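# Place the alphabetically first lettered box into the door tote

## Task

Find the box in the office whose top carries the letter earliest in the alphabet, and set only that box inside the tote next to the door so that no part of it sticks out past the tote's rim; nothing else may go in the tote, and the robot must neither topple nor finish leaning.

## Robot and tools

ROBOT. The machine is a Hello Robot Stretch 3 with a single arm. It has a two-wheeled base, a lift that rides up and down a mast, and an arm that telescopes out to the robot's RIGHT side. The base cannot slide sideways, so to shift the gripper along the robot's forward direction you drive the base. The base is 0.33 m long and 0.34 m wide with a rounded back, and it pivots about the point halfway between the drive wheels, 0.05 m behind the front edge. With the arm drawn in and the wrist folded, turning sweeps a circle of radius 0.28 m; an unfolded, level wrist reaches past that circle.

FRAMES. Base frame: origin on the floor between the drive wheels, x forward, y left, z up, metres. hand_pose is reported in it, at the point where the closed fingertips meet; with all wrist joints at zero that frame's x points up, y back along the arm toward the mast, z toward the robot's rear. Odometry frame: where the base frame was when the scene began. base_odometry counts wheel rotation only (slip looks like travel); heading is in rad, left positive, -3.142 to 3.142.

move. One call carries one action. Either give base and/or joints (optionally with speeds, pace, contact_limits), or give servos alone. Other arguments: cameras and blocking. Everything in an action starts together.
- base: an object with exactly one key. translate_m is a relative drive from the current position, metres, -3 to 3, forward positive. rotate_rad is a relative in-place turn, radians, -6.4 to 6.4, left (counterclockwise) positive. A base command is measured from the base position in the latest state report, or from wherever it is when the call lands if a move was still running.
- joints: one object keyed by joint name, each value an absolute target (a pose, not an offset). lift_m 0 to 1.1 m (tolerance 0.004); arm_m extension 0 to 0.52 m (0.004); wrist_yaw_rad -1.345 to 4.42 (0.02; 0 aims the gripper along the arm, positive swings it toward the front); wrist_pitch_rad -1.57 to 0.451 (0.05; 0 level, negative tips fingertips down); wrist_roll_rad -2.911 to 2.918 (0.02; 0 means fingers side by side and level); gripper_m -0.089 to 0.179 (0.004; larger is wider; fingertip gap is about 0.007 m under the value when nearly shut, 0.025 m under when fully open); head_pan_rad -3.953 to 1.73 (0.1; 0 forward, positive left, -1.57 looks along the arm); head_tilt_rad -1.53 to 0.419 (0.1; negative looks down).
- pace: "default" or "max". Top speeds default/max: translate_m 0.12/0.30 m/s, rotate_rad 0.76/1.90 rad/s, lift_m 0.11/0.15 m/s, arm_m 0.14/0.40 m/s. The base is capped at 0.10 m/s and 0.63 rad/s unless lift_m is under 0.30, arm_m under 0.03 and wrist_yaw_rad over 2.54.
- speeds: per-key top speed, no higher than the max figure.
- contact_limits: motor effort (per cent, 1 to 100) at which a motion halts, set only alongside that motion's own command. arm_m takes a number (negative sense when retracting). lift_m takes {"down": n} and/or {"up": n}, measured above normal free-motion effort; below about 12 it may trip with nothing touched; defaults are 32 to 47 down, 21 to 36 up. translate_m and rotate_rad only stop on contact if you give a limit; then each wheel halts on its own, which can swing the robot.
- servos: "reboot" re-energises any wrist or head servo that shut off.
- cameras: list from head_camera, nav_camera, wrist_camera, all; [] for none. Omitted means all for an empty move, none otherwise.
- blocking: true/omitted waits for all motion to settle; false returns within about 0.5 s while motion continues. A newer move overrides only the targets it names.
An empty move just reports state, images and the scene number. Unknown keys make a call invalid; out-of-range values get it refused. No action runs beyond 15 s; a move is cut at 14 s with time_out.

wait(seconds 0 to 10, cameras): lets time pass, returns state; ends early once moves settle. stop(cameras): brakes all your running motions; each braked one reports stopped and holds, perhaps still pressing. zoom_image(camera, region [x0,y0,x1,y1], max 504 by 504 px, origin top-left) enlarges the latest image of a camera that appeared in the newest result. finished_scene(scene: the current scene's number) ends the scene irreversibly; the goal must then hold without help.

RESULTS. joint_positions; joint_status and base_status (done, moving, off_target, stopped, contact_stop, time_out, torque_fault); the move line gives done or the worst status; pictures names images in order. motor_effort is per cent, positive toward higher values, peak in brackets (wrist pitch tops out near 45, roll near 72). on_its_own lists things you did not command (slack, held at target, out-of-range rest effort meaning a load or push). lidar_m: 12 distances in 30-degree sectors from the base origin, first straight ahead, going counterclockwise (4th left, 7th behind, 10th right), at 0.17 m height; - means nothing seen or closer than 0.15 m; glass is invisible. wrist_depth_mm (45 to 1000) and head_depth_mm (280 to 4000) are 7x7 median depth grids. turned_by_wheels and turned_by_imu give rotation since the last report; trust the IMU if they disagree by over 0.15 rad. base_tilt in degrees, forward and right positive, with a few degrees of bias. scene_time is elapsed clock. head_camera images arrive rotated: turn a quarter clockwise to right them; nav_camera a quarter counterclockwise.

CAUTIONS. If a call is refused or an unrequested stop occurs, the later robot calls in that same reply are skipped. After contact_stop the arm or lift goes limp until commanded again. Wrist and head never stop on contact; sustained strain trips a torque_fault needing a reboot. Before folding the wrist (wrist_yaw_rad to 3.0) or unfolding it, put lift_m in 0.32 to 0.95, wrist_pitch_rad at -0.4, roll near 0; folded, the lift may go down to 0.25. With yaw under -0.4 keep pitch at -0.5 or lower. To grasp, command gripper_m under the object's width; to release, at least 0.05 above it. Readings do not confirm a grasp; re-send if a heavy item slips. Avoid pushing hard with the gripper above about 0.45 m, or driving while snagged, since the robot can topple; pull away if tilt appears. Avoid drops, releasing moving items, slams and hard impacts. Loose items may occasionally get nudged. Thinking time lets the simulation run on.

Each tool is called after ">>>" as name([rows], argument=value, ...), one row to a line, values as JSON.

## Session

>>> move(joints={"head_pan_rad": 0.0, "head_tilt_rad": -0.3}, pace="max", cameras=["all"])

Scene clock: 0.70 s.
move: done
base_odometry: x=+0.000 y=+0.000 heading=+0.000
turned_by_wheels: +0.000
turned_by_imu: +0.000
base_tilt: forward=+1.1 right=-0.4
lidar_m: 1.38 2.07 1.11 0.87 0.86 0.91 1.36 1.08 1.14 0.89 0.88 0.94
head_depth_mm: 1251 1286 1308 1337 1377 1412 1443 / 1452 1500 1537 1582 1624 1690 1576 / 1750 1790 1886 1956 2001 1922 1577 / 1960 2043 2173 2267 2405 1960 1582 / 1854 1963 2082 2196 2346 1890 1568 / 1810 1879 1990 2099 2224 1897 1561 / 1762 1827 1912 2017 2179 1963 1560
base_status: not commanded
joint_positions: lift_m=+0.410 arm_m=+0.002 wrist_yaw_rad=+2.888 wrist_pitch_rad=-0.323 wrist_roll_rad=+0.000 gripper_m=+0.037 head_pan_rad=+0.000 head_tilt_rad=-0.298
joint_status: all done
measured_speeds: all 0
motor_effort: left_wheel=-0.4(0.5) right_wheel=+2.0(2.4) lift_m=+26.1(26.5) arm_m=-9.8(10.3) wrist_yaw_rad=+0.7(1.3) wrist_pitch_rad=+2.6(3.1) wrist_roll_rad=+0.8(1.1) gripper_m=-0.1(1.0) head_pan_rad=+0.5(1.2) head_tilt_rad=-0.4(2.2)
hand_pose: x=+0.0377 y=+0.0812 z=+0.4448 quat_wxyz=(+0.201, +0.706, +0.025, +0.678) (m; base frame)
wrist_depth_mm: - 722 - - - - - / 133 746 - - - - - / 141 175 - - - - - / 149 167 - - - - - / 161 172 966 912 900 939 938 / 712 183 127 684 716 742 753 / 625 193 615 626 595 619 613
pictures: head_camera (sideways), nav_camera (sideways), wrist_camera
Images, in order (width x height): head_camera 896x504, nav_camera 672x504, wrist_camera 644x364.

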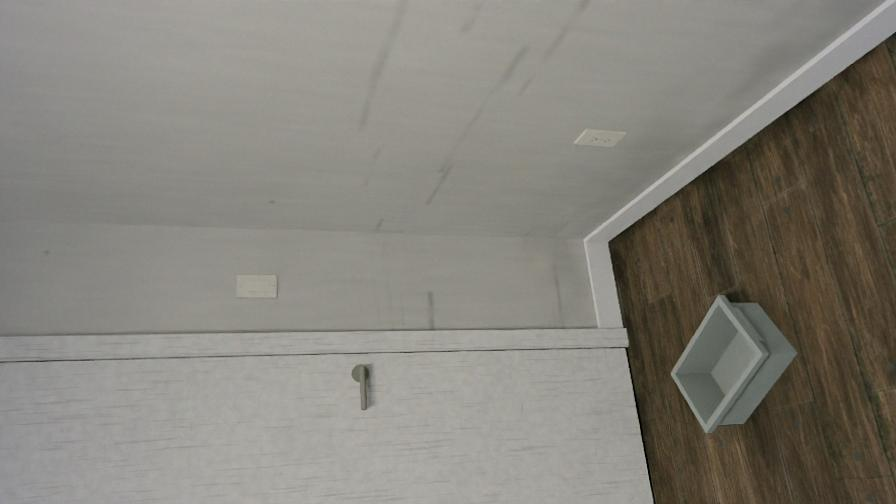

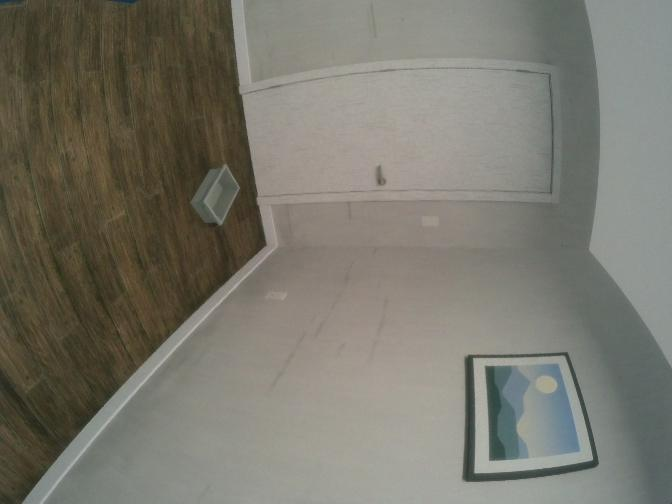

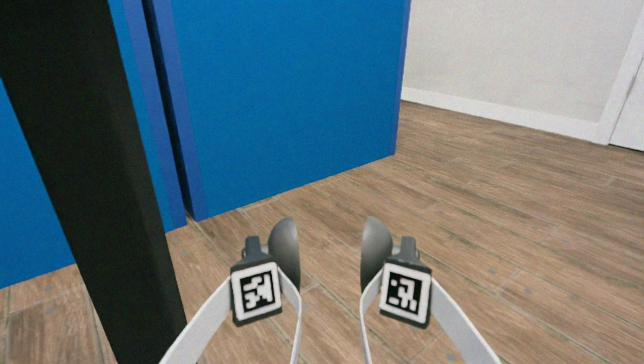

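>>> move(joints={"head_pan_rad": 1.3, "head_tilt_rad": -0.25}, pace="max", cameras=["nav_camera"])

>>> move(joints={"head_pan_rad": -1.3, "head_tilt_rad": -0.25}, pace="max", cameras=["nav_camera"])

>>> move(joints={"head_pan_rad": -2.8, "head_tilt_rad": -0.25}, pace="max", cameras=["nav_camera"])

Scene clock: 5.27 s.
move: done
base_odometry: x=+0.000 y=+0.000 heading=+0.000
turned_by_wheels: +0.000
turned_by_imu: +0.001
base_tilt: forward=+0.9 right=-0.2
lidar_m: 1.39 2.07 1.11 0.87 0.86 0.91 1.35 1.08 1.14 0.89 0.88 0.94
head_depth_mm: 1112 1182 1266 2424 2574 2065 1669 / 1035 1088 1146 1232 1301 1412 1514 / 960 1005 1061 1132 1199 1274 1362 / 901 945 991 1045 1103 1173 1236 / 845 880 924 972 1025 1075 1146 / 798 835 871 912 955 1008 1058 / 756 785 816 854 890 932 984
base_status: not commanded
joint_positions: lift_m=+0.410 arm_m=+0.002 wrist_yaw_rad=+2.888 wrist_pitch_rad=-0.323 wrist_roll_rad=+0.000 gripper_m=+0.037 head_pan_rad=+1.329 head_tilt_rad=-0.255
joint_status: all done
measured_speeds: all 0
motor_effort: left_wheel=-0.3(0.4) right_wheel=+2.1(2.5) lift_m=+27.0(27.2) arm_m=-21.0(21.0) wrist_yaw_rad=+0.6(1.4) wrist_pitch_rad=+2.8(3.1) wrist_roll_rad=+0.9(1.0) gripper_m=-0.4(1.2) head_pan_rad=-0.8(5.2) head_tilt_rad=+4.0(6.1)
hand_pose: x=+0.0377 y=+0.0812 z=+0.4448 quat_wxyz=(+0.201, +0.706, +0.025, +0.678) (m; base frame)
wrist_depth_mm: - 718 - - - - - / 133 754 - - - - - / 141 175 - - - - - / 150 168 - - - - - / 161 171 953 936 922 919 929 / 707 183 127 698 706 749 755 / 620 192 612 631 596 627 623
pictures: nav_camera (sideways)
Images, in order (width x height): nav_camera 672x504.

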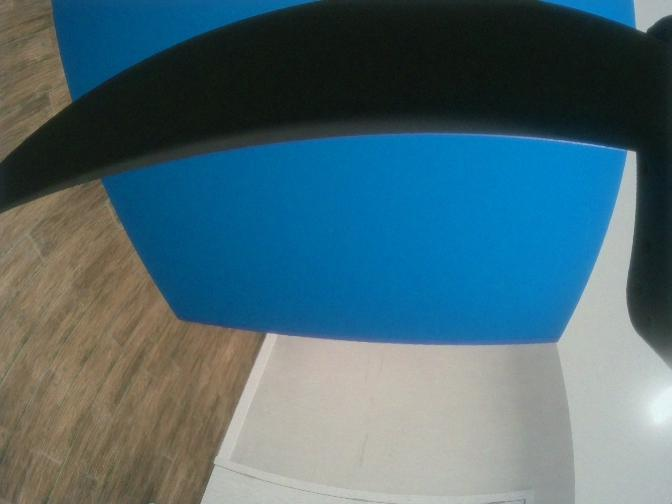

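Scene clock: 6.50 s.
move: done
base_odometry: x=+0.000 y=+0.000 heading=+0.000
turned_by_wheels: +0.000
turned_by_imu: +0.000
base_tilt: forward=+1.0 right=+0.0
lidar_m: 1.39 2.07 1.11 0.87 0.86 0.92 1.35 1.08 1.14 0.89 0.88 0.94
head_depth_mm: 789 821 865 912 965 1023 1082 / 779 810 852 896 946 1008 1062 / 767 799 844 886 931 984 1049 / 758 789 827 869 916 970 1025 / 747 777 816 857 904 948 1007 / 736 771 810 845 891 938 988 / 727 758 795 833 881 923 972
base_status: not commanded
joint_positions: lift_m=+0.410 arm_m=+0.002 wrist_yaw_rad=+2.888 wrist_pitch_rad=-0.323 wrist_roll_rad=+0.000 gripper_m=+0.037 head_pan_rad=-1.346 head_tilt_rad=-0.252
joint_status: all done
measured_speeds: all 0
motor_effort: left_wheel=-0.4(0.5) right_wheel=+1.7(2.5) lift_m=+27.2(27.5) arm_m=-23.3(23.6) wrist_yaw_rad=+0.3(1.3) wrist_pitch_rad=+2.8(3.2) wrist_roll_rad=+0.8(1.0) gripper_m=+0.1(1.6) head_pan_rad=+1.8(4.5) head_tilt_rad=+4.3(6.6)
hand_pose: x=+0.0377 y=+0.0812 z=+0.4448 quat_wxyz=(+0.201, +0.706, +0.025, +0.678) (m; base frame)
wrist_depth_mm: - 717 - - - - - / 133 741 - - - - - / 140 173 - - - - - / 150 167 - - - - - / 160 172 963 913 910 936 930 / 702 182 128 701 715 728 744 / 625 192 611 623 588 627 631
pictures: nav_camera (sideways)
Images, in order (width x height): nav_camera 672x504.

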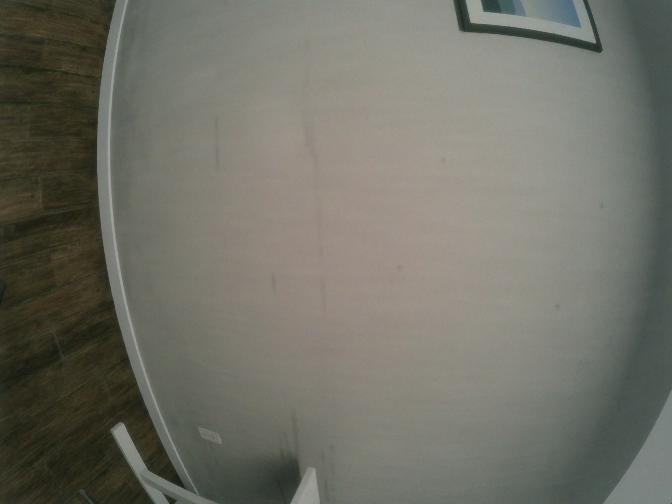

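Scene clock: 7.53 s.
move: done
base_odometry: x=+0.000 y=+0.000 heading=+0.000
turned_by_wheels: +0.000
turned_by_imu: +0.000
base_tilt: forward=+1.0 right=-0.2
lidar_m: 1.39 2.07 1.11 0.87 0.86 0.91 1.35 1.08 1.14 0.89 0.88 0.94
head_depth_mm: 1503 1586 1660 1435 1358 1486 1536 / 1496 1571 1646 1440 1829 1911 1657 / 1493 1546 1632 1416 1818 1917 1662 / 1477 1553 1615 1398 1791 1853 1608 / 1474 1532 1605 1386 1469 1326 1650 / 1466 1523 1611 1373 1742 1319 1590 / 1450 1507 1584 1355 1747 1829 1632
base_status: not commanded
joint_positions: lift_m=+0.410 arm_m=+0.002 wrist_yaw_rad=+2.888 wrist_pitch_rad=-0.323 wrist_roll_rad=+0.000 gripper_m=+0.037 head_pan_rad=-2.853 head_tilt_rad=-0.251
joint_status: all done
measured_speeds: translate_m=+0.000 rotate_rad=+0.000 lift_m=+0.000 arm_m=+0.000 wrist_yaw_rad=+0.000 wrist_pitch_rad=+0.000 wrist_roll_rad=+0.000 head_pan_rad=+0.024 head_tilt_rad=+0.000
motor_effort: left_wheel=-0.1(0.4) right_wheel=+1.8(2.6) lift_m=+27.3(27.5) arm_m=-23.6(23.6) wrist_yaw_rad=+0.4(1.1) wrist_pitch_rad=+2.9(3.0) wrist_roll_rad=+0.7(1.1) gripper_m=+0.6(1.0) head_pan_rad=+2.8(5.1) head_tilt_rad=+4.6(6.6)
hand_pose: x=+0.0377 y=+0.0812 z=+0.4448 quat_wxyz=(+0.201, +0.706, +0.025, +0.678) (m; base frame)
wrist_depth_mm: - 709 - - - - - / 133 753 - - - - - / 140 174 - - - - - / 150 167 - - - - - / 160 172 966 903 918 908 950 / 720 181 128 691 712 745 750 / 631 192 600 621 593 633 626
pictures: nav_camera (sideways)
Images, in order (width x height): nav_camera 672x504.

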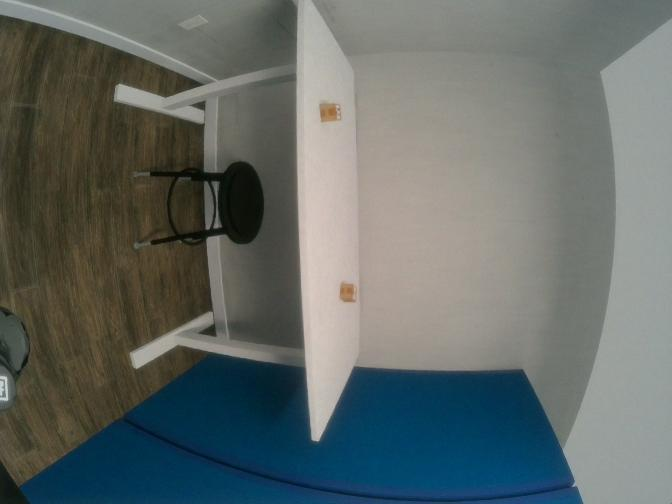

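>>> move(joints={"head_pan_rad": -2.95, "head_tilt_rad": -0.25}, pace="max", cameras=["head_camera"])

Scene clock: 23.83 s.
move: done
base_odometry: x=+0.000 y=+0.000 heading=+0.000
turned_by_wheels: +0.000
turned_by_imu: +0.001
base_tilt: forward=+0.8 right=-0.1
lidar_m: 1.38 2.07 1.11 0.87 0.86 0.91 1.35 1.07 1.14 0.89 0.88 0.94
head_depth_mm: 1556 1642 1697 1433 1418 1741 1667 / 1541 1620 1688 1451 1868 1934 1568 / 1525 1581 1672 1422 1852 1926 1682 / 1492 1575 1637 1412 1823 1889 1655 / 1467 1544 1604 1382 1772 1842 1601 / 1446 1515 1574 1375 1449 1267 1638 / 1438 1495 1566 1364 1707 1253 1548
base_status: not commanded
joint_positions: lift_m=+0.410 arm_m=+0.002 wrist_yaw_rad=+2.888 wrist_pitch_rad=-0.323 wrist_roll_rad=+0.000 gripper_m=+0.037 head_pan_rad=-2.946 head_tilt_rad=-0.250
joint_status: all done
measured_speeds: all 0
motor_effort: left_wheel=+0.0(0.5) right_wheel=+2.1(2.4) lift_m=+28.3(28.6) arm_m=-22.6(23.4) wrist_yaw_rad=+0.6(1.3) wrist_pitch_rad=+2.6(3.0) wrist_roll_rad=+0.8(1.0) gripper_m=-0.1(1.2) head_pan_rad=-3.7(4.0) head_tilt_rad=+3.9(5.3)
hand_pose: x=+0.0377 y=+0.0812 z=+0.4448 quat_wxyz=(+0.201, +0.706, +0.025, +0.678) (m; base frame)
wrist_depth_mm: - 708 - - - - - / 133 763 - - - - - / 140 174 - - - - - / 149 167 - - - - - / 161 172 964 921 893 920 919 / 707 183 127 689 735 737 754 / 630 193 608 627 588 640 622
pictures: head_camera (sideways)
Images, in order (width x height): head_camera 896x504.

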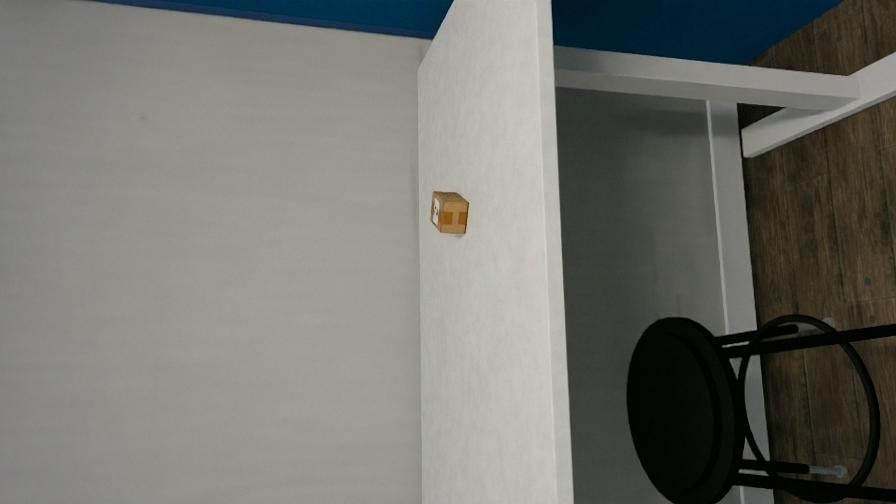

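>>> zoom_image(camera="head_camera", region=[415, 180, 485, 245])

Scaled by 7.200 from the camera's 896x504 image, which has a finer 1280x720 frame.

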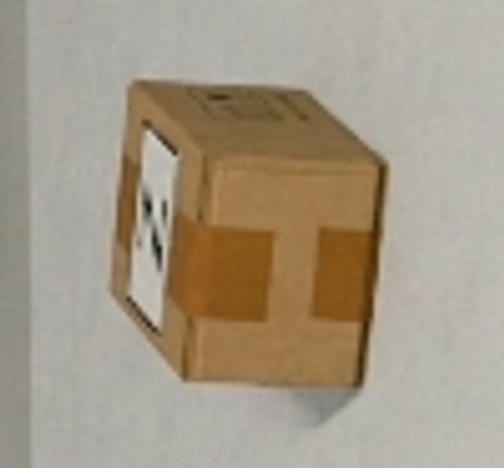

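>>> move(joints={"head_pan_rad": -2.4, "head_tilt_rad": -0.27}, pace="max", cameras=["head_camera"])

Scene clock: 39.17 s.
move: done
base_odometry: x=+0.000 y=+0.000 heading=+0.000
turned_by_wheels: +0.000
turned_by_imu: +0.001
base_tilt: forward=+1.0 right=+0.0
lidar_m: 1.38 2.07 1.11 0.87 0.86 0.91 1.35 1.08 1.14 0.89 0.88 0.94
head_depth_mm: 1433 1496 1532 1373 995 1270 1646 / 1491 1539 1593 1355 1758 1312 1630 / 1536 1615 1663 1346 1835 1917 1582 / 1598 1667 1737 1328 1908 1986 1639 / 1627 1703 1780 1318 1498 1592 1590 / 1412 1458 1519 1306 1654 1721 1630 / 1218 1257 1303 1301 1401 1443 1470
base_status: not commanded
joint_positions: lift_m=+0.410 arm_m=+0.002 wrist_yaw_rad=+2.888 wrist_pitch_rad=-0.323 wrist_roll_rad=+0.000 gripper_m=+0.037 head_pan_rad=-2.394 head_tilt_rad=-0.264
joint_status: all done
measured_speeds: all 0
motor_effort: left_wheel=-0.2(0.4) right_wheel=+1.7(2.4) lift_m=+29.0(29.2) arm_m=-23.0(23.3) wrist_yaw_rad=+0.8(1.2) wrist_pitch_rad=+2.9(3.1) wrist_roll_rad=+0.8(1.0) gripper_m=+0.4(1.0) head_pan_rad=+2.3(4.6) head_tilt_rad=-1.4(6.1)
hand_pose: x=+0.0377 y=+0.0812 z=+0.4448 quat_wxyz=(+0.201, +0.706, +0.025, +0.678) (m; base frame)
wrist_depth_mm: - 720 - - - - - / 133 746 - - - - - / 140 174 - - - - - / 150 167 - - - - - / 160 171 978 931 938 940 938 / 706 182 127 694 717 748 749 / 628 194 601 634 584 627 637
pictures: head_camera (sideways)
Images, in order (width x height): head_camera 896x504.

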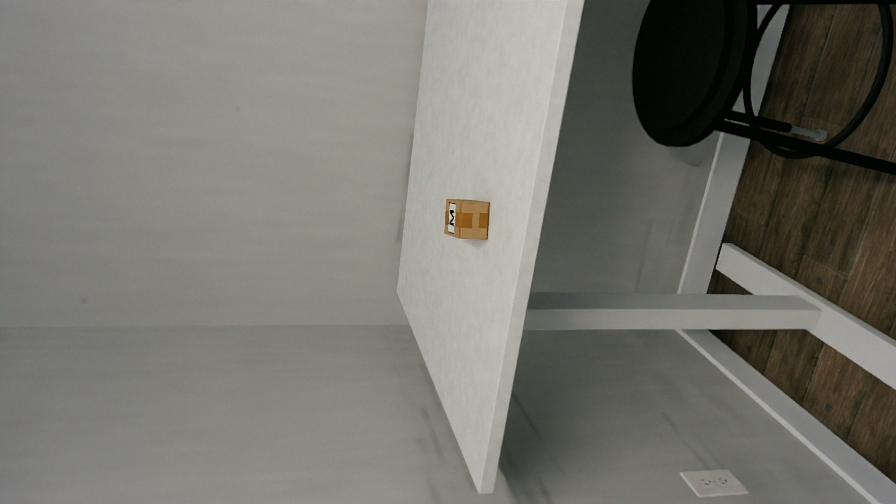

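>>> zoom_image(camera="head_camera", region=[435, 190, 495, 250])

Scaled by 8.400 from the camera's 896x504 image, which has a finer 1280x720 frame.

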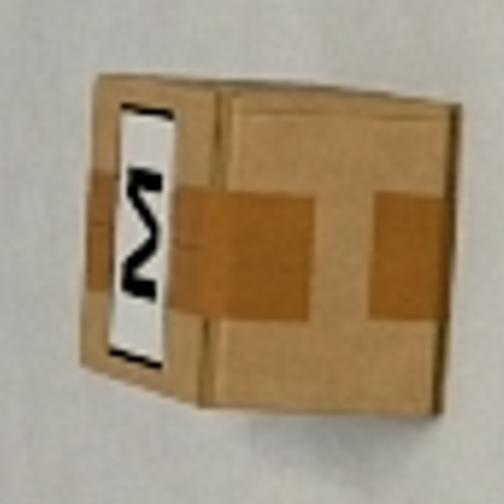

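>>> move(base={"translate_m": -0.36}, joints={"head_pan_rad": -3.0, "head_tilt_rad": -0.35, "lift_m": 0.28, "wrist_pitch_rad": -0.4}, pace="max", cameras=["head_camera"])

Scene clock: 55.27 s.
move: done
base_odometry: x=-0.360 y=+0.000 heading=+0.000
turned_by_wheels: +0.000
turned_by_imu: +0.001
base_tilt: forward=+0.9 right=-0.1
lidar_m: 1.62 2.38 0.92 0.71 0.71 0.76 0.99 0.75 0.85 1.04 1.02 1.10
head_depth_mm: 1229 1286 1317 1028 759 1396 1427 / 1233 1318 1410 1024 715 1208 1387 / 1211 1289 1376 1014 714 1696 1459 / 1189 1252 1341 1009 676 1676 1490 / 1167 1231 1306 941 673 1635 1495 / 1140 1211 1287 996 670 1585 1501 / 1121 1179 1259 987 670 1024 1265
base_status: done
joint_positions: lift_m=+0.280 arm_m=+0.002 wrist_yaw_rad=+2.888 wrist_pitch_rad=-0.416 wrist_roll_rad=+0.000 gripper_m=+0.037 head_pan_rad=-3.004 head_tilt_rad=-0.351
joint_status: all done
measured_speeds: all 0
motor_effort: left_wheel=-7.5(11.5) right_wheel=+2.1(16.9) lift_m=+23.5(27.7) arm_m=-22.6(23.1) wrist_yaw_rad=+0.7(1.3) wrist_pitch_rad=+2.6(5.5) wrist_roll_rad=+0.8(1.1) gripper_m=+0.0(1.2) head_pan_rad=+2.9(4.4) head_tilt_rad=-0.6(3.0)
hand_pose: x=+0.0350 y=+0.0707 z=+0.2931 quat_wxyz=(+0.233, +0.704, +0.058, +0.668) (m; base frame)
wrist_depth_mm: - 139 - 803 - - - / 135 144 - 880 - - - / 145 154 - 944 - - - / 157 167 763 781 770 776 775 / 590 181 640 620 620 615 614 / 506 198 128 308 496 515 520 / 438 263 266 420 417 440 445
pictures: head_camera (sideways)
Images, in order (width x height): head_camera 896x504.

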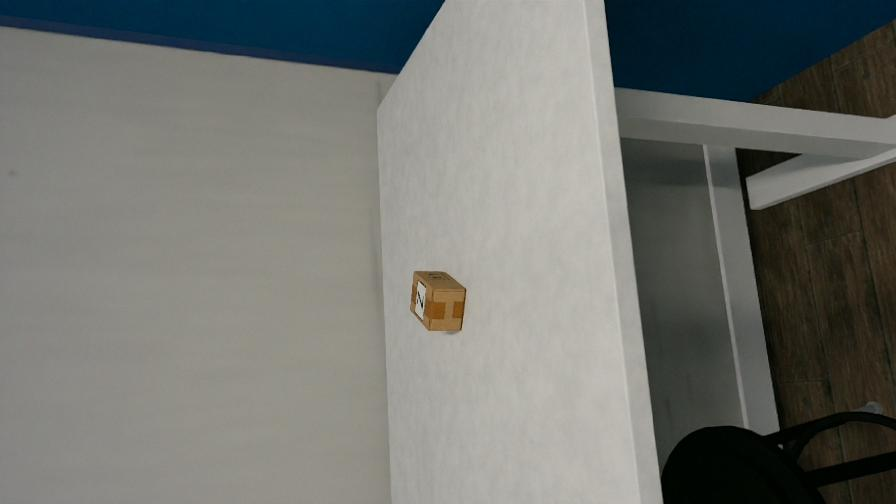

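>>> zoom_image(camera="head_camera", region=[400, 265, 475, 340])

Scaled by 6.720 from the camera's 896x504 image, which has a finer 1280x720 frame.

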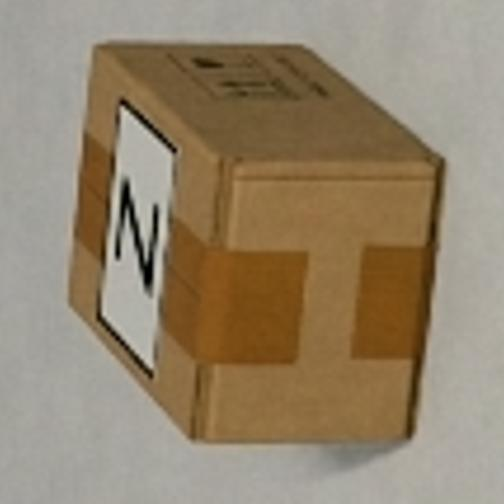

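>>> move(base={"rotate_rad": 0.522}, joints={"head_pan_rad": 0.0, "head_tilt_rad": -0.4}, pace="max", cameras=["head_camera", "nav_camera"])

Scene clock: 70.90 s.
move: done
base_odometry: x=-0.360 y=+0.000 heading=+0.521
turned_by_wheels: +0.522
turned_by_imu: +0.521
base_tilt: forward=+0.9 right=-0.2
lidar_m: 2.39 0.92 0.71 0.71 0.75 0.99 0.76 0.85 1.04 1.03 1.10 1.61
head_depth_mm: 2002 2129 2285 2455 2218 1765 1438 / 2028 2149 2320 2514 2296 1771 1437 / 2062 2193 2359 2553 2296 1764 1439 / 2087 2233 2408 2646 2307 1768 1435 / 2126 2348 2480 2669 2286 1760 1430 / 2201 2345 2525 2734 2279 1743 1435 / 2183 2300 1497 1540 1590 1628 1436
base_status: done
joint_positions: lift_m=+0.280 arm_m=+0.002 wrist_yaw_rad=+2.888 wrist_pitch_rad=-0.416 wrist_roll_rad=+0.000 gripper_m=+0.037 head_pan_rad=+0.016 head_tilt_rad=-0.399
joint_status: all done
measured_speeds: translate_m=+0.000 rotate_rad=+0.000 lift_m=+0.000 arm_m=+0.000 wrist_yaw_rad=+0.000 wrist_pitch_rad=+0.000 wrist_roll_rad=+0.000 head_pan_rad=-0.024 head_tilt_rad=+0.000
motor_effort: left_wheel=-8.8(16.1) right_wheel=+9.0(15.0) lift_m=+29.8(30.0) arm_m=-21.4(23.6) wrist_yaw_rad=+0.8(1.5) wrist_pitch_rad=+2.6(3.2) wrist_roll_rad=+1.0(1.1) gripper_m=-0.1(1.2) head_pan_rad=-3.2(5.0) head_tilt_rad=-2.1(6.0)
hand_pose: x=+0.0350 y=+0.0707 z=+0.2931 quat_wxyz=(+0.233, +0.704, +0.058, +0.668) (m; base frame)
wrist_depth_mm: - 138 - - - 729 - / 135 144 - - - 772 - / 144 154 - - - 852 - / 159 168 720 760 770 764 754 / 585 182 639 615 615 614 621 / 513 198 128 307 501 518 512 / 438 266 267 412 416 445 442
pictures: head_camera (sideways), nav_camera (sideways)
Images, in order (width x height): head_camera 896x504, nav_camera 672x504.

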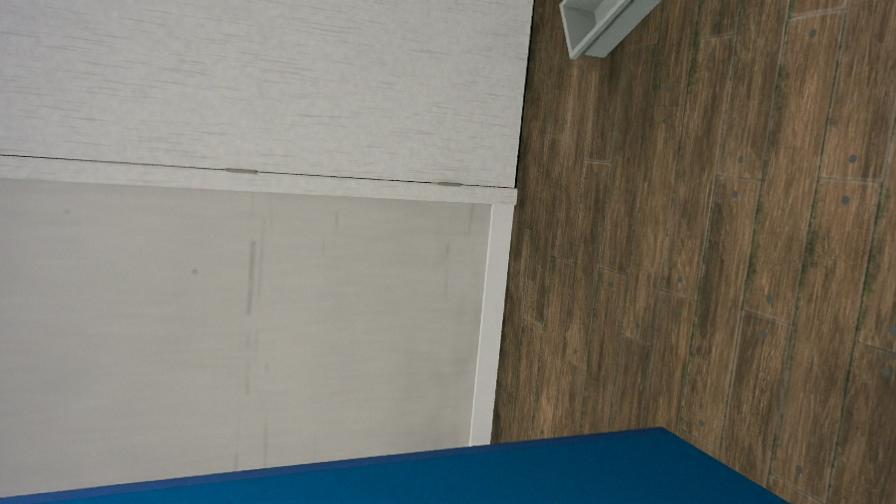

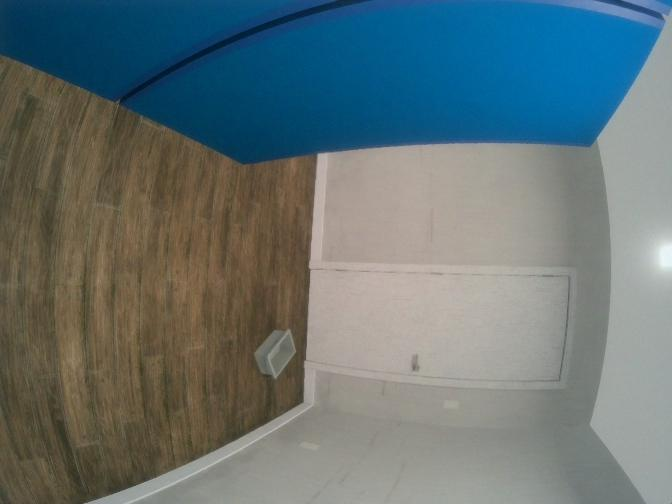

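>>> move(base={"translate_m": 1.96}, joints={"head_pan_rad": -1.2, "head_tilt_rad": -0.7}, pace="max", cameras=["head_camera"])

>>> move(base={"rotate_rad": 1.469}, joints={"head_pan_rad": 0.5, "head_tilt_rad": -0.3}, pace="max", cameras=["nav_camera"])

Scene clock: 89.13 s.
move: done
base_odometry: x=+1.340 y=+0.976 heading=+0.521
turned_by_wheels: +0.000
turned_by_imu: -0.001
base_tilt: forward=+1.0 right=-0.2
lidar_m: 0.45 0.51 0.75 2.82 0.72 0.83 2.70 1.57 1.22 1.20 0.60 0.47
head_depth_mm: 1038 1140 1264 1426 1570 1374 1190 / 1080 1197 1342 1523 1627 1386 1185 / 960 1106 1292 1527 1623 1374 1206 / 768 849 984 1142 1372 1377 1203 / 667 735 820 929 1076 1259 1201 / 587 637 702 779 875 1002 1134 / 526 565 614 672 743 832 936
base_status: done
joint_positions: lift_m=+0.280 arm_m=+0.002 wrist_yaw_rad=+2.888 wrist_pitch_rad=-0.416 wrist_roll_rad=+0.000 gripper_m=+0.037 head_pan_rad=-1.200 head_tilt_rad=-0.700
joint_status: all done
measured_speeds: all 0
motor_effort: left_wheel=+6.9(15.9) right_wheel=+2.0(15.4) lift_m=+21.8(30.5) arm_m=-12.4(19.4) wrist_yaw_rad=+0.3(1.3) wrist_pitch_rad=+3.0(3.3) wrist_roll_rad=+0.8(1.1) gripper_m=+0.1(1.3) head_pan_rad=+2.8(4.9) head_tilt_rad=+0.2(6.2)
hand_pose: x=+0.0350 y=+0.0707 z=+0.2931 quat_wxyz=(+0.233, +0.704, +0.058, +0.668) (m; base frame)
wrist_depth_mm: - - - - - - 457 / 135 - - - - - 465 / 144 173 - - - - 471 / 157 178 765 758 766 - 476 / 588 181 634 615 618 615 462 / 519 199 128 308 499 512 499 / 439 267 264 419 421 440 442
pictures: head_camera (sideways)
Images, in order (width x height): head_camera 896x504.

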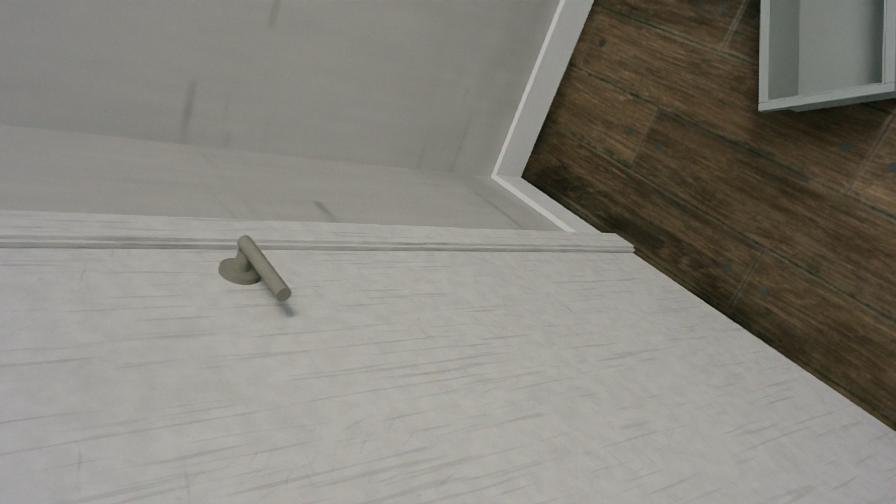

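Scene clock: 91.37 s.
move: done
base_odometry: x=+1.340 y=+0.976 heading=+1.990
turned_by_wheels: +1.469
turned_by_imu: +1.463
base_tilt: forward=+0.9 right=-0.2
lidar_m: 1.68 0.72 0.73 1.88 1.76 1.26 1.20 0.67 0.48 0.45 0.49 0.66
head_depth_mm: 3154 3261 3365 3593 2790 2018 1608 / 3266 3483 3669 3819 2768 2015 1591 / 931 3588 3690 3927 2638 2007 1583 / 789 830 885 945 1016 1089 1184 / 688 720 762 807 850 903 964 / 609 635 667 704 752 795 854 / 608 647 686 735 791 855 924
base_status: done
joint_positions: lift_m=+0.280 arm_m=+0.002 wrist_yaw_rad=+2.888 wrist_pitch_rad=-0.416 wrist_roll_rad=+0.000 gripper_m=+0.037 head_pan_rad=+0.515 head_tilt_rad=-0.295
joint_status: all done
measured_speeds: translate_m=+0.000 rotate_rad=+0.000 lift_m=+0.000 arm_m=+0.000 wrist_yaw_rad=+0.000 wrist_pitch_rad=+0.000 wrist_roll_rad=+0.000 head_pan_rad=-0.024 head_tilt_rad=+0.000
motor_effort: left_wheel=-8.4(16.5) right_wheel=+8.1(17.4) lift_m=+21.8(22.0) arm_m=-23.3(23.7) wrist_yaw_rad=+0.9(1.2) wrist_pitch_rad=+2.4(3.2) wrist_roll_rad=+0.8(1.1) gripper_m=-0.4(1.1) head_pan_rad=-3.1(5.3) head_tilt_rad=+0.7(5.5)
hand_pose: x=+0.0350 y=+0.0707 z=+0.2931 quat_wxyz=(+0.233, +0.704, +0.058, +0.668) (m; base frame)
wrist_depth_mm: - - - - - 612 - / 135 - - - - 666 - / 145 174 - - - - - / 160 178 780 767 774 731 773 / 585 182 640 617 613 612 614 / 513 199 128 308 494 512 507 / 437 261 266 419 421 435 438
pictures: nav_camera (sideways)
Images, in order (width x height): nav_camera 672x504.

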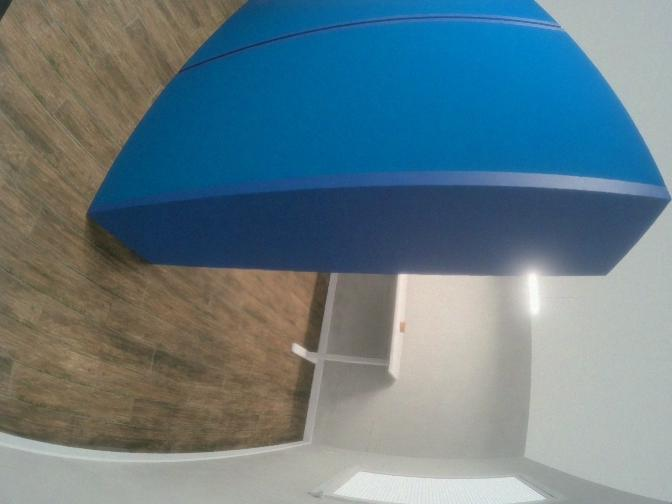

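>>> move(base={"translate_m": 1.5}, joints={"head_pan_rad": 0.5, "head_tilt_rad": -0.3}, pace="max", cameras=["nav_camera", "head_camera"])

>>> move(joints={"head_pan_rad": 1.4, "head_tilt_rad": -0.3}, pace="max", cameras=["nav_camera"])

Scene clock: 103.60 s.
move: done
base_odometry: x=+0.729 y=+2.346 heading=+1.990
turned_by_wheels: +0.000
turned_by_imu: -0.001
base_tilt: forward=+1.1 right=-0.2
lidar_m: 1.51 1.69 2.39 2.40 0.73 0.73 1.85 0.64 0.45 0.43 0.45 0.60
head_depth_mm: 1821 1884 1975 2027 2174 2012 1582 / 1912 1961 2044 1710 2228 1938 1584 / 1975 2091 2137 2280 2425 1992 1580 / 2114 2199 2313 2446 2547 2010 1581 / 2231 2329 2380 2639 2689 1983 1571 / 2363 2491 2541 2859 2661 1964 1560 / 2487 2698 2779 2992 2537 1985 1572
base_status: done
joint_positions: lift_m=+0.280 arm_m=+0.002 wrist_yaw_rad=+2.888 wrist_pitch_rad=-0.416 wrist_roll_rad=+0.000 gripper_m=+0.037 head_pan_rad=+0.500 head_tilt_rad=-0.300
joint_status: all done
measured_speeds: all 0
motor_effort: left_wheel=+0.3(15.3) right_wheel=+7.0(14.7) lift_m=+23.5(23.7) arm_m=-22.1(23.4) wrist_yaw_rad=+0.6(1.2) wrist_pitch_rad=+2.7(3.1) wrist_roll_rad=+0.9(1.2) gripper_m=-0.5(1.2) head_pan_rad=-2.8(4.6) head_tilt_rad=-0.1(2.2)
hand_pose: x=+0.0350 y=+0.0707 z=+0.2931 quat_wxyz=(+0.233, +0.704, +0.058, +0.668) (m; base frame)
wrist_depth_mm: - - - - - - - / 135 - - - - - - / 144 174 - - - - - / 161 179 771 776 783 761 778 / 591 182 632 623 615 614 618 / 514 199 128 308 496 518 518 / 441 263 266 417 412 441 442
pictures: head_camera (sideways), nav_camera (sideways)
Images, in order (width x height): head_camera 896x504, nav_camera 672x504.

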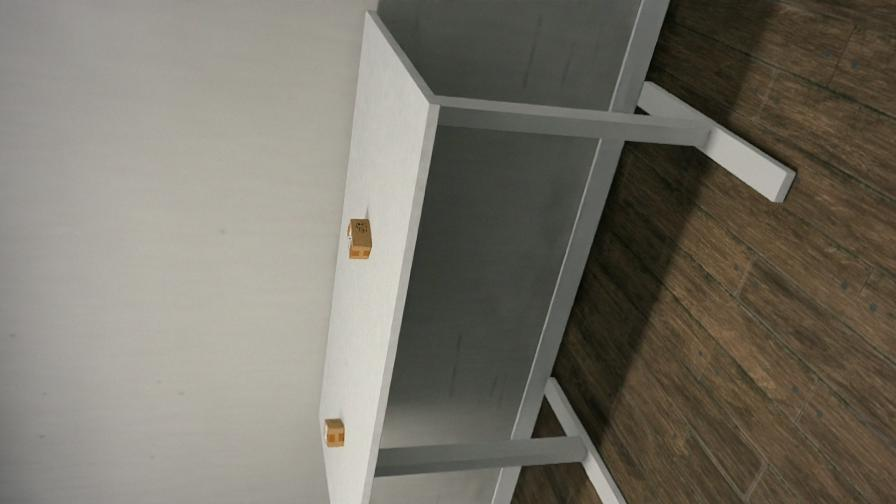

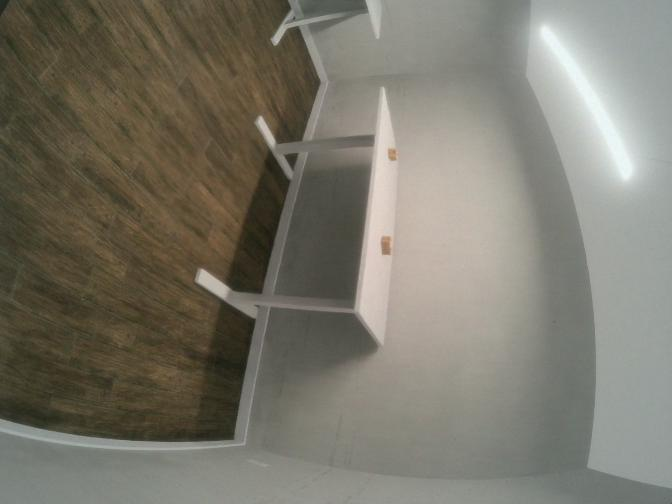

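Scene clock: 104.50 s.
move: done
base_odometry: x=+0.729 y=+2.346 heading=+1.990
turned_by_wheels: +0.000
turned_by_imu: +0.000
base_tilt: forward=+0.9 right=-0.3
lidar_m: 1.51 1.70 2.39 2.40 0.73 0.73 1.85 0.64 0.45 0.43 0.45 0.60
head_depth_mm: 2998 3239 3365 3653 2750 2011 1578 / 3011 3184 3276 3557 2724 1980 1580 / 2966 3133 3266 3514 2730 2007 1593 / 2883 3099 3183 3432 2703 1969 1569 / 2962 3039 3201 3403 2686 1975 1568 / 2933 3040 3109 3399 2681 1986 1555 / 2831 2971 3092 3175 2464 1964 1573
base_status: not commanded
joint_positions: lift_m=+0.280 arm_m=+0.002 wrist_yaw_rad=+2.888 wrist_pitch_rad=-0.416 wrist_roll_rad=+0.000 gripper_m=+0.037 head_pan_rad=+1.415 head_tilt_rad=-0.300
joint_status: all done
measured_speeds: all 0
motor_effort: left_wheel=+0.5(0.7) right_wheel=+6.8(7.3) lift_m=+23.8(24.1) arm_m=-22.3(22.7) wrist_yaw_rad=+1.0(1.0) wrist_pitch_rad=+2.7(3.2) wrist_roll_rad=+0.8(1.2) gripper_m=+0.3(1.0) head_pan_rad=+1.4(5.0) head_tilt_rad=-1.3(2.7)
hand_pose: x=+0.0350 y=+0.0707 z=+0.2931 quat_wxyz=(+0.233, +0.704, +0.058, +0.668) (m; base frame)
wrist_depth_mm: - - - - - - - / 135 - - - - - - / 145 175 - - - - - / 160 178 764 764 754 758 776 / 601 181 641 617 606 619 625 / 514 199 128 308 501 521 510 / 439 262 266 419 413 445 444
pictures: nav_camera (sideways)
Images, in order (width x height): nav_camera 672x504.

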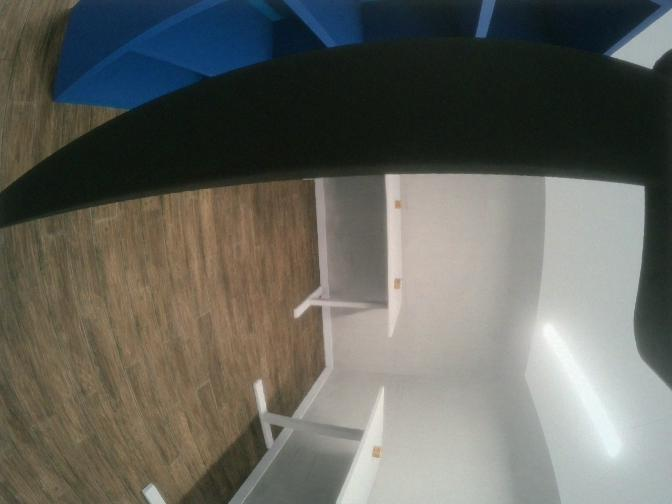

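>>> move(base={"rotate_rad": 1.271}, joints={"head_pan_rad": -0.9, "head_tilt_rad": -0.3}, pace="max")

>>> move(base={"translate_m": 1.7}, joints={"head_pan_rad": -1.3, "head_tilt_rad": -0.3}, pace="max", cameras=["head_camera"])

Scene clock: 121.70 s.
move: done
base_odometry: x=+0.729 y=+2.346 heading=-3.023
turned_by_wheels: +1.271
turned_by_imu: +1.266
base_tilt: forward=+0.9 right=+0.0
lidar_m: 3.03 1.49 0.73 0.92 1.03 0.53 0.44 0.44 0.48 0.77 1.69 2.29
head_depth_mm: 1760 1831 1916 2003 2149 2013 1586 / 1806 1895 1993 2080 2255 2003 1586 / 1858 1966 2043 2170 2322 2010 1576 / 1960 2049 2101 2289 2399 1944 1570 / 2006 2113 2206 2351 2499 1972 1583 / 2098 2200 2267 2485 2576 1981 1560 / 2175 2330 2364 2607 2674 1973 1580
base_status: done
joint_positions: lift_m=+0.280 arm_m=+0.002 wrist_yaw_rad=+2.888 wrist_pitch_rad=-0.416 wrist_roll_rad=+0.000 gripper_m=+0.037 head_pan_rad=-0.916 head_tilt_rad=-0.300
joint_status: all done
measured_speeds: translate_m=+0.000 rotate_rad=+0.000 lift_m=+0.000 arm_m=+0.000 wrist_yaw_rad=+0.000 wrist_pitch_rad=+0.000 wrist_roll_rad=+0.000 head_pan_rad=+0.024 head_tilt_rad=+0.000
motor_effort: left_wheel=-8.6(15.7) right_wheel=+7.8(17.1) lift_m=+25.0(25.2) arm_m=-22.7(24.1) wrist_yaw_rad=+1.2(1.3) wrist_pitch_rad=+2.6(3.1) wrist_roll_rad=+0.9(1.1) gripper_m=+0.0(1.6) head_pan_rad=+3.6(5.1) head_tilt_rad=+0.9(3.1)
hand_pose: x=+0.0350 y=+0.0707 z=+0.2931 quat_wxyz=(+0.233, +0.704, +0.058, +0.668) (m; base frame)
wrist_depth_mm: - - - - - - - / 135 - - - - - - / 144 174 - 963 924 - - / 160 179 766 773 769 770 780 / 582 181 643 622 612 612 614 / 509 199 128 306 497 508 518 / 442 264 266 420 420 439 441

Scene clock: 128.80 s.
move: done
base_odometry: x=-0.959 y=+2.145 heading=-3.023
turned_by_wheels: +0.000
turned_by_imu: -0.001
base_tilt: forward=+1.0 right=-0.1
lidar_m: 1.36 1.74 1.31 1.31 1.52 1.49 2.03 2.02 1.46 1.51 1.07 1.67
head_depth_mm: 1299 1372 1443 1206 847 1738 1578 / 1296 1371 1445 1190 840 1732 1587 / 1296 1364 1445 1182 839 1728 1572 / 1287 1362 1440 1062 830 1759 1575 / 1290 1356 1442 1169 830 1736 1571 / 1303 1367 1445 1161 871 1688 1487 / 1288 1369 1434 1494 865 1735 1552
base_status: done
joint_positions: lift_m=+0.280 arm_m=+0.002 wrist_yaw_rad=+2.888 wrist_pitch_rad=-0.416 wrist_roll_rad=+0.000 gripper_m=+0.037 head_pan_rad=-1.300 head_tilt_rad=-0.300
joint_status: all done
measured_speeds: all 0
motor_effort: left_wheel=+1.0(12.5) right_wheel=+4.4(19.2) lift_m=+25.8(26.4) arm_m=-16.9(23.0) wrist_yaw_rad=+0.7(1.2) wrist_pitch_rad=+2.7(3.2) wrist_roll_rad=+0.8(1.2) gripper_m=+0.3(1.1) head_pan_rad=+2.7(5.4) head_tilt_rad=+2.6(2.8)
hand_pose: x=+0.0350 y=+0.0707 z=+0.2931 quat_wxyz=(+0.233, +0.704, +0.058, +0.668) (m; base frame)
wrist_depth_mm: - - - - - - - / 135 - - - - - - / 145 174 - - - - - / 160 178 777 763 769 759 777 / 582 182 653 622 613 628 615 / 517 198 128 306 505 512 515 / 439 262 265 414 420 444 441
pictures: head_camera (sideways)
Images, in order (width x height): head_camera 896x504.

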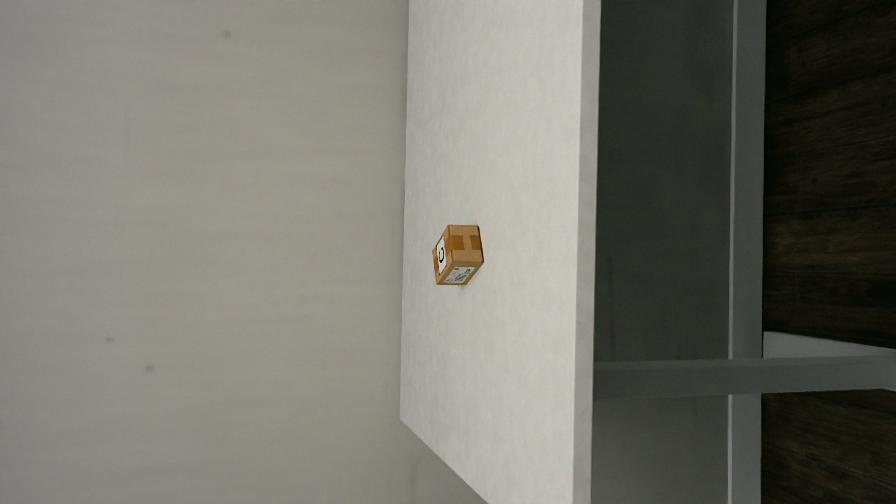

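>>> zoom_image(camera="head_camera", region=[422, 218, 496, 292])

>>> move(joints={"head_pan_rad": -1.95, "head_tilt_rad": -0.3}, pace="max", cameras=["head_camera"])

Scaled by 6.811 from the camera's 896x504 image, which has a finer 1280x720 frame.

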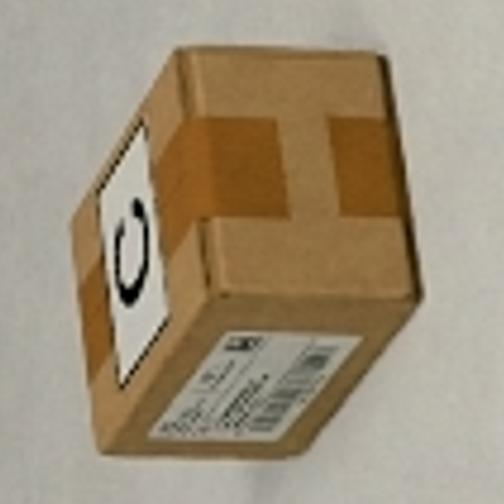

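Scene clock: 131.80 s.
move: done
base_odometry: x=-0.959 y=+2.145 heading=-3.023
turned_by_wheels: +0.000
turned_by_imu: +0.000
base_tilt: forward=+1.0 right=+0.0
lidar_m: 1.36 1.74 1.31 1.31 1.53 1.48 2.03 2.02 1.46 1.51 1.07 1.66
head_depth_mm: 2080 2184 2314 2311 2446 1998 1588 / 1947 2072 2208 1436 2505 2000 1540 / 1794 1901 2025 1282 1648 1859 1579 / 1652 1756 1855 1176 2101 1973 1577 / 1550 1652 1731 1165 1930 1968 1575 / 1449 1518 1598 1155 1757 1852 1555 / 1363 1421 1492 1140 868 1739 1576
base_status: not commanded
joint_positions: lift_m=+0.280 arm_m=+0.002 wrist_yaw_rad=+2.888 wrist_pitch_rad=-0.416 wrist_roll_rad=+0.000 gripper_m=+0.037 head_pan_rad=-1.959 head_tilt_rad=-0.300
joint_status: all done
measured_speeds: all 0
motor_effort: left_wheel=+1.1(1.4) right_wheel=+4.7(5.2) lift_m=+26.7(27.0) arm_m=-14.7(15.7) wrist_yaw_rad=+0.6(1.4) wrist_pitch_rad=+2.8(3.1) wrist_roll_rad=+0.8(1.2) gripper_m=-0.8(0.8) head_pan_rad=-1.5(4.6) head_tilt_rad=+1.4(4.3)
hand_pose: x=+0.0350 y=+0.0707 z=+0.2931 quat_wxyz=(+0.233, +0.704, +0.058, +0.668) (m; base frame)
wrist_depth_mm: - - - - - - - / 135 - - - - - - / 145 174 - - - - - / 161 179 762 765 760 769 786 / 594 181 641 622 627 619 610 / 515 198 128 307 500 508 515 / 444 265 264 416 418 440 441
pictures: head_camera (sideways)
Images, in order (width x height): head_camera 896x504.

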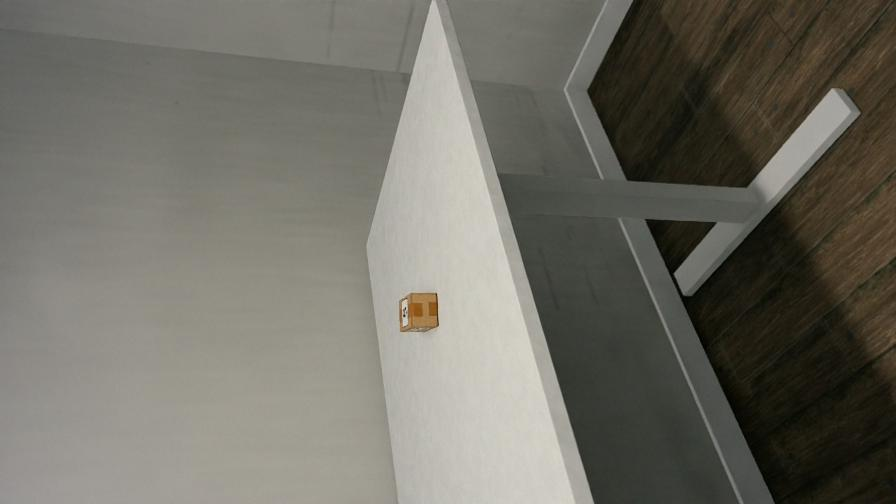

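>>> zoom_image(camera="head_camera", region=[390, 285, 448, 343])

>>> move(joints={"head_pan_rad": 0.1, "head_tilt_rad": -0.3}, pace="max", cameras=["head_camera"])

Scaled by 8.690 from the camera's 896x504 image, which has a finer 1280x720 frame.

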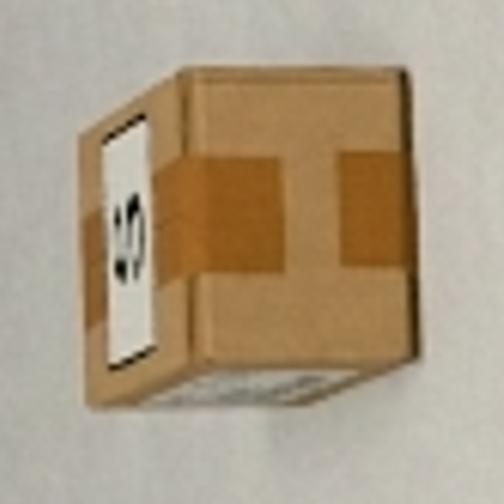

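Scene clock: 138.57 s.
move: done
base_odometry: x=-0.959 y=+2.145 heading=-3.023
turned_by_wheels: +0.000
turned_by_imu: +0.001
base_tilt: forward=+0.9 right=-0.2
lidar_m: 1.37 1.74 1.31 1.32 1.53 1.49 2.03 2.02 1.47 1.51 1.07 1.66
head_depth_mm: 1569 1682 1769 1469 2009 1993 1581 / 1556 1630 1740 1341 1480 1849 1564 / 1530 1617 1728 1328 1949 1918 1579 / 1518 1601 1695 1218 1914 1981 1569 / 1508 1579 1667 1299 1884 1956 1569 / 1479 1547 1641 1293 1861 1931 1558 / 1466 1530 1647 1287 1849 1881 1559
base_status: not commanded
joint_positions: lift_m=+0.280 arm_m=+0.002 wrist_yaw_rad=+2.888 wrist_pitch_rad=-0.416 wrist_roll_rad=+0.000 gripper_m=+0.037 head_pan_rad=+0.147 head_tilt_rad=-0.300
joint_status: all done
measured_speeds: all 0
motor_effort: left_wheel=+1.2(1.4) right_wheel=+4.3(5.2) lift_m=+27.5(27.7) arm_m=-11.6(12.4) wrist_yaw_rad=+0.9(1.3) wrist_pitch_rad=+2.6(3.2) wrist_roll_rad=+0.8(1.1) gripper_m=-0.2(1.2) head_pan_rad=-2.0(4.6) head_tilt_rad=+2.3(6.3)
hand_pose: x=+0.0350 y=+0.0707 z=+0.2931 quat_wxyz=(+0.233, +0.704, +0.058, +0.668) (m; base frame)
wrist_depth_mm: - - - - - - - / 135 - - - - - - / 145 174 - - - - - / 161 178 759 776 784 775 763 / 582 183 639 619 615 619 613 / 506 199 127 308 501 513 519 / 447 263 265 414 419 438 440
pictures: head_camera (sideways)
Images, in order (width x height): head_camera 896x504.

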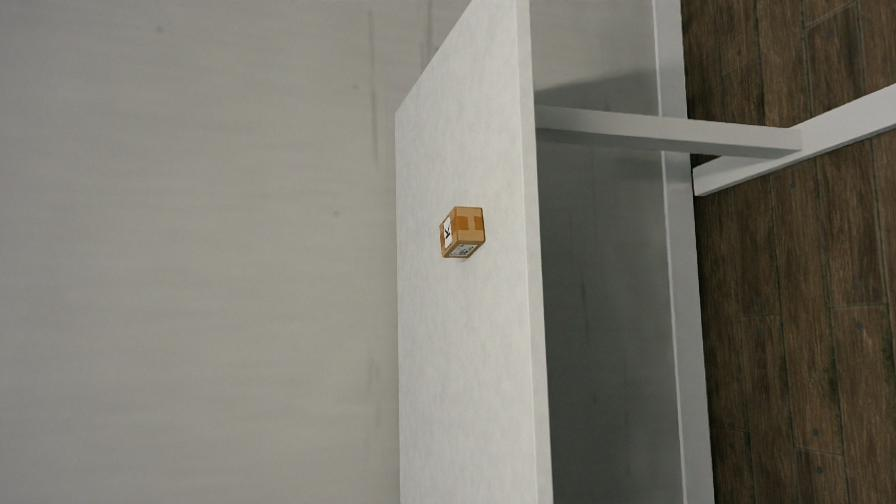

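>>> zoom_image(camera="head_camera", region=[432, 200, 494, 262])

>>> move(joints={"head_pan_rad": 0.68, "head_tilt_rad": -0.3}, pace="max", cameras=["head_camera"])

Scaled by 8.129 from the camera's 896x504 image, which has a finer 1280x720 frame.

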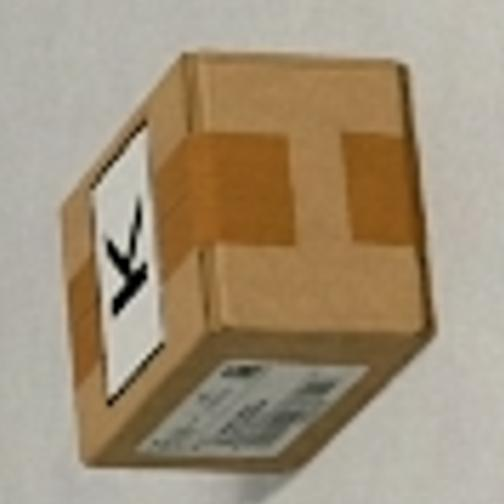

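Scene clock: 142.83 s.
move: done
base_odometry: x=-0.959 y=+2.145 heading=-3.023
turned_by_wheels: +0.000
turned_by_imu: +0.001
base_tilt: forward=+0.9 right=-0.4
lidar_m: 1.36 1.73 1.31 1.32 1.53 1.49 2.03 2.02 1.46 1.51 1.07 1.66
head_depth_mm: 1462 1533 1598 1340 1767 1861 1584 / 1516 1577 1682 1337 1847 1927 1577 / 1581 1653 1729 1329 1951 1995 1577 / 1647 1715 1817 1318 2036 1971 1581 / 1721 1784 1890 1302 2058 1786 1555 / 1733 1856 1914 1413 2160 1965 1518 / 1804 1902 1964 2001 2175 1857 1567
base_status: not commanded
joint_positions: lift_m=+0.280 arm_m=+0.002 wrist_yaw_rad=+2.888 wrist_pitch_rad=-0.416 wrist_roll_rad=+0.000 gripper_m=+0.037 head_pan_rad=+0.688 head_tilt_rad=-0.300
joint_status: all done
measured_speeds: all 0
motor_effort: left_wheel=+1.0(1.3) right_wheel=+4.5(5.4) lift_m=+27.9(28.2) arm_m=-8.6(9.3) wrist_yaw_rad=+0.9(1.1) wrist_pitch_rad=+2.5(3.1) wrist_roll_rad=+0.9(1.0) gripper_m=-0.2(0.8) head_pan_rad=+1.9(5.0) head_tilt_rad=+2.5(6.5)
hand_pose: x=+0.0350 y=+0.0707 z=+0.2931 quat_wxyz=(+0.233, +0.704, +0.058, +0.668) (m; base frame)
wrist_depth_mm: - - - - - - - / 135 - - - - - - / 144 173 - - - - - / 160 177 772 780 772 768 778 / 588 182 643 609 618 614 613 / 513 198 128 308 493 516 514 / 441 264 266 415 417 442 447
pictures: head_camera (sideways)
Images, in order (width x height): head_camera 896x504.

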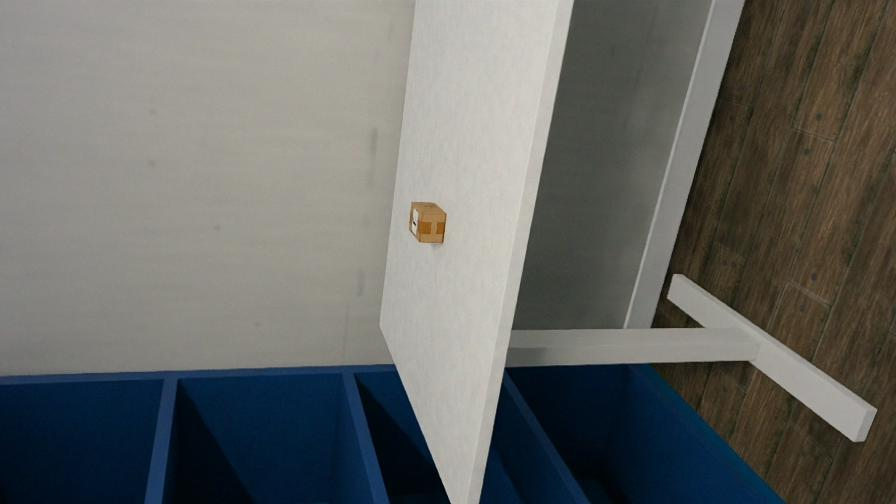

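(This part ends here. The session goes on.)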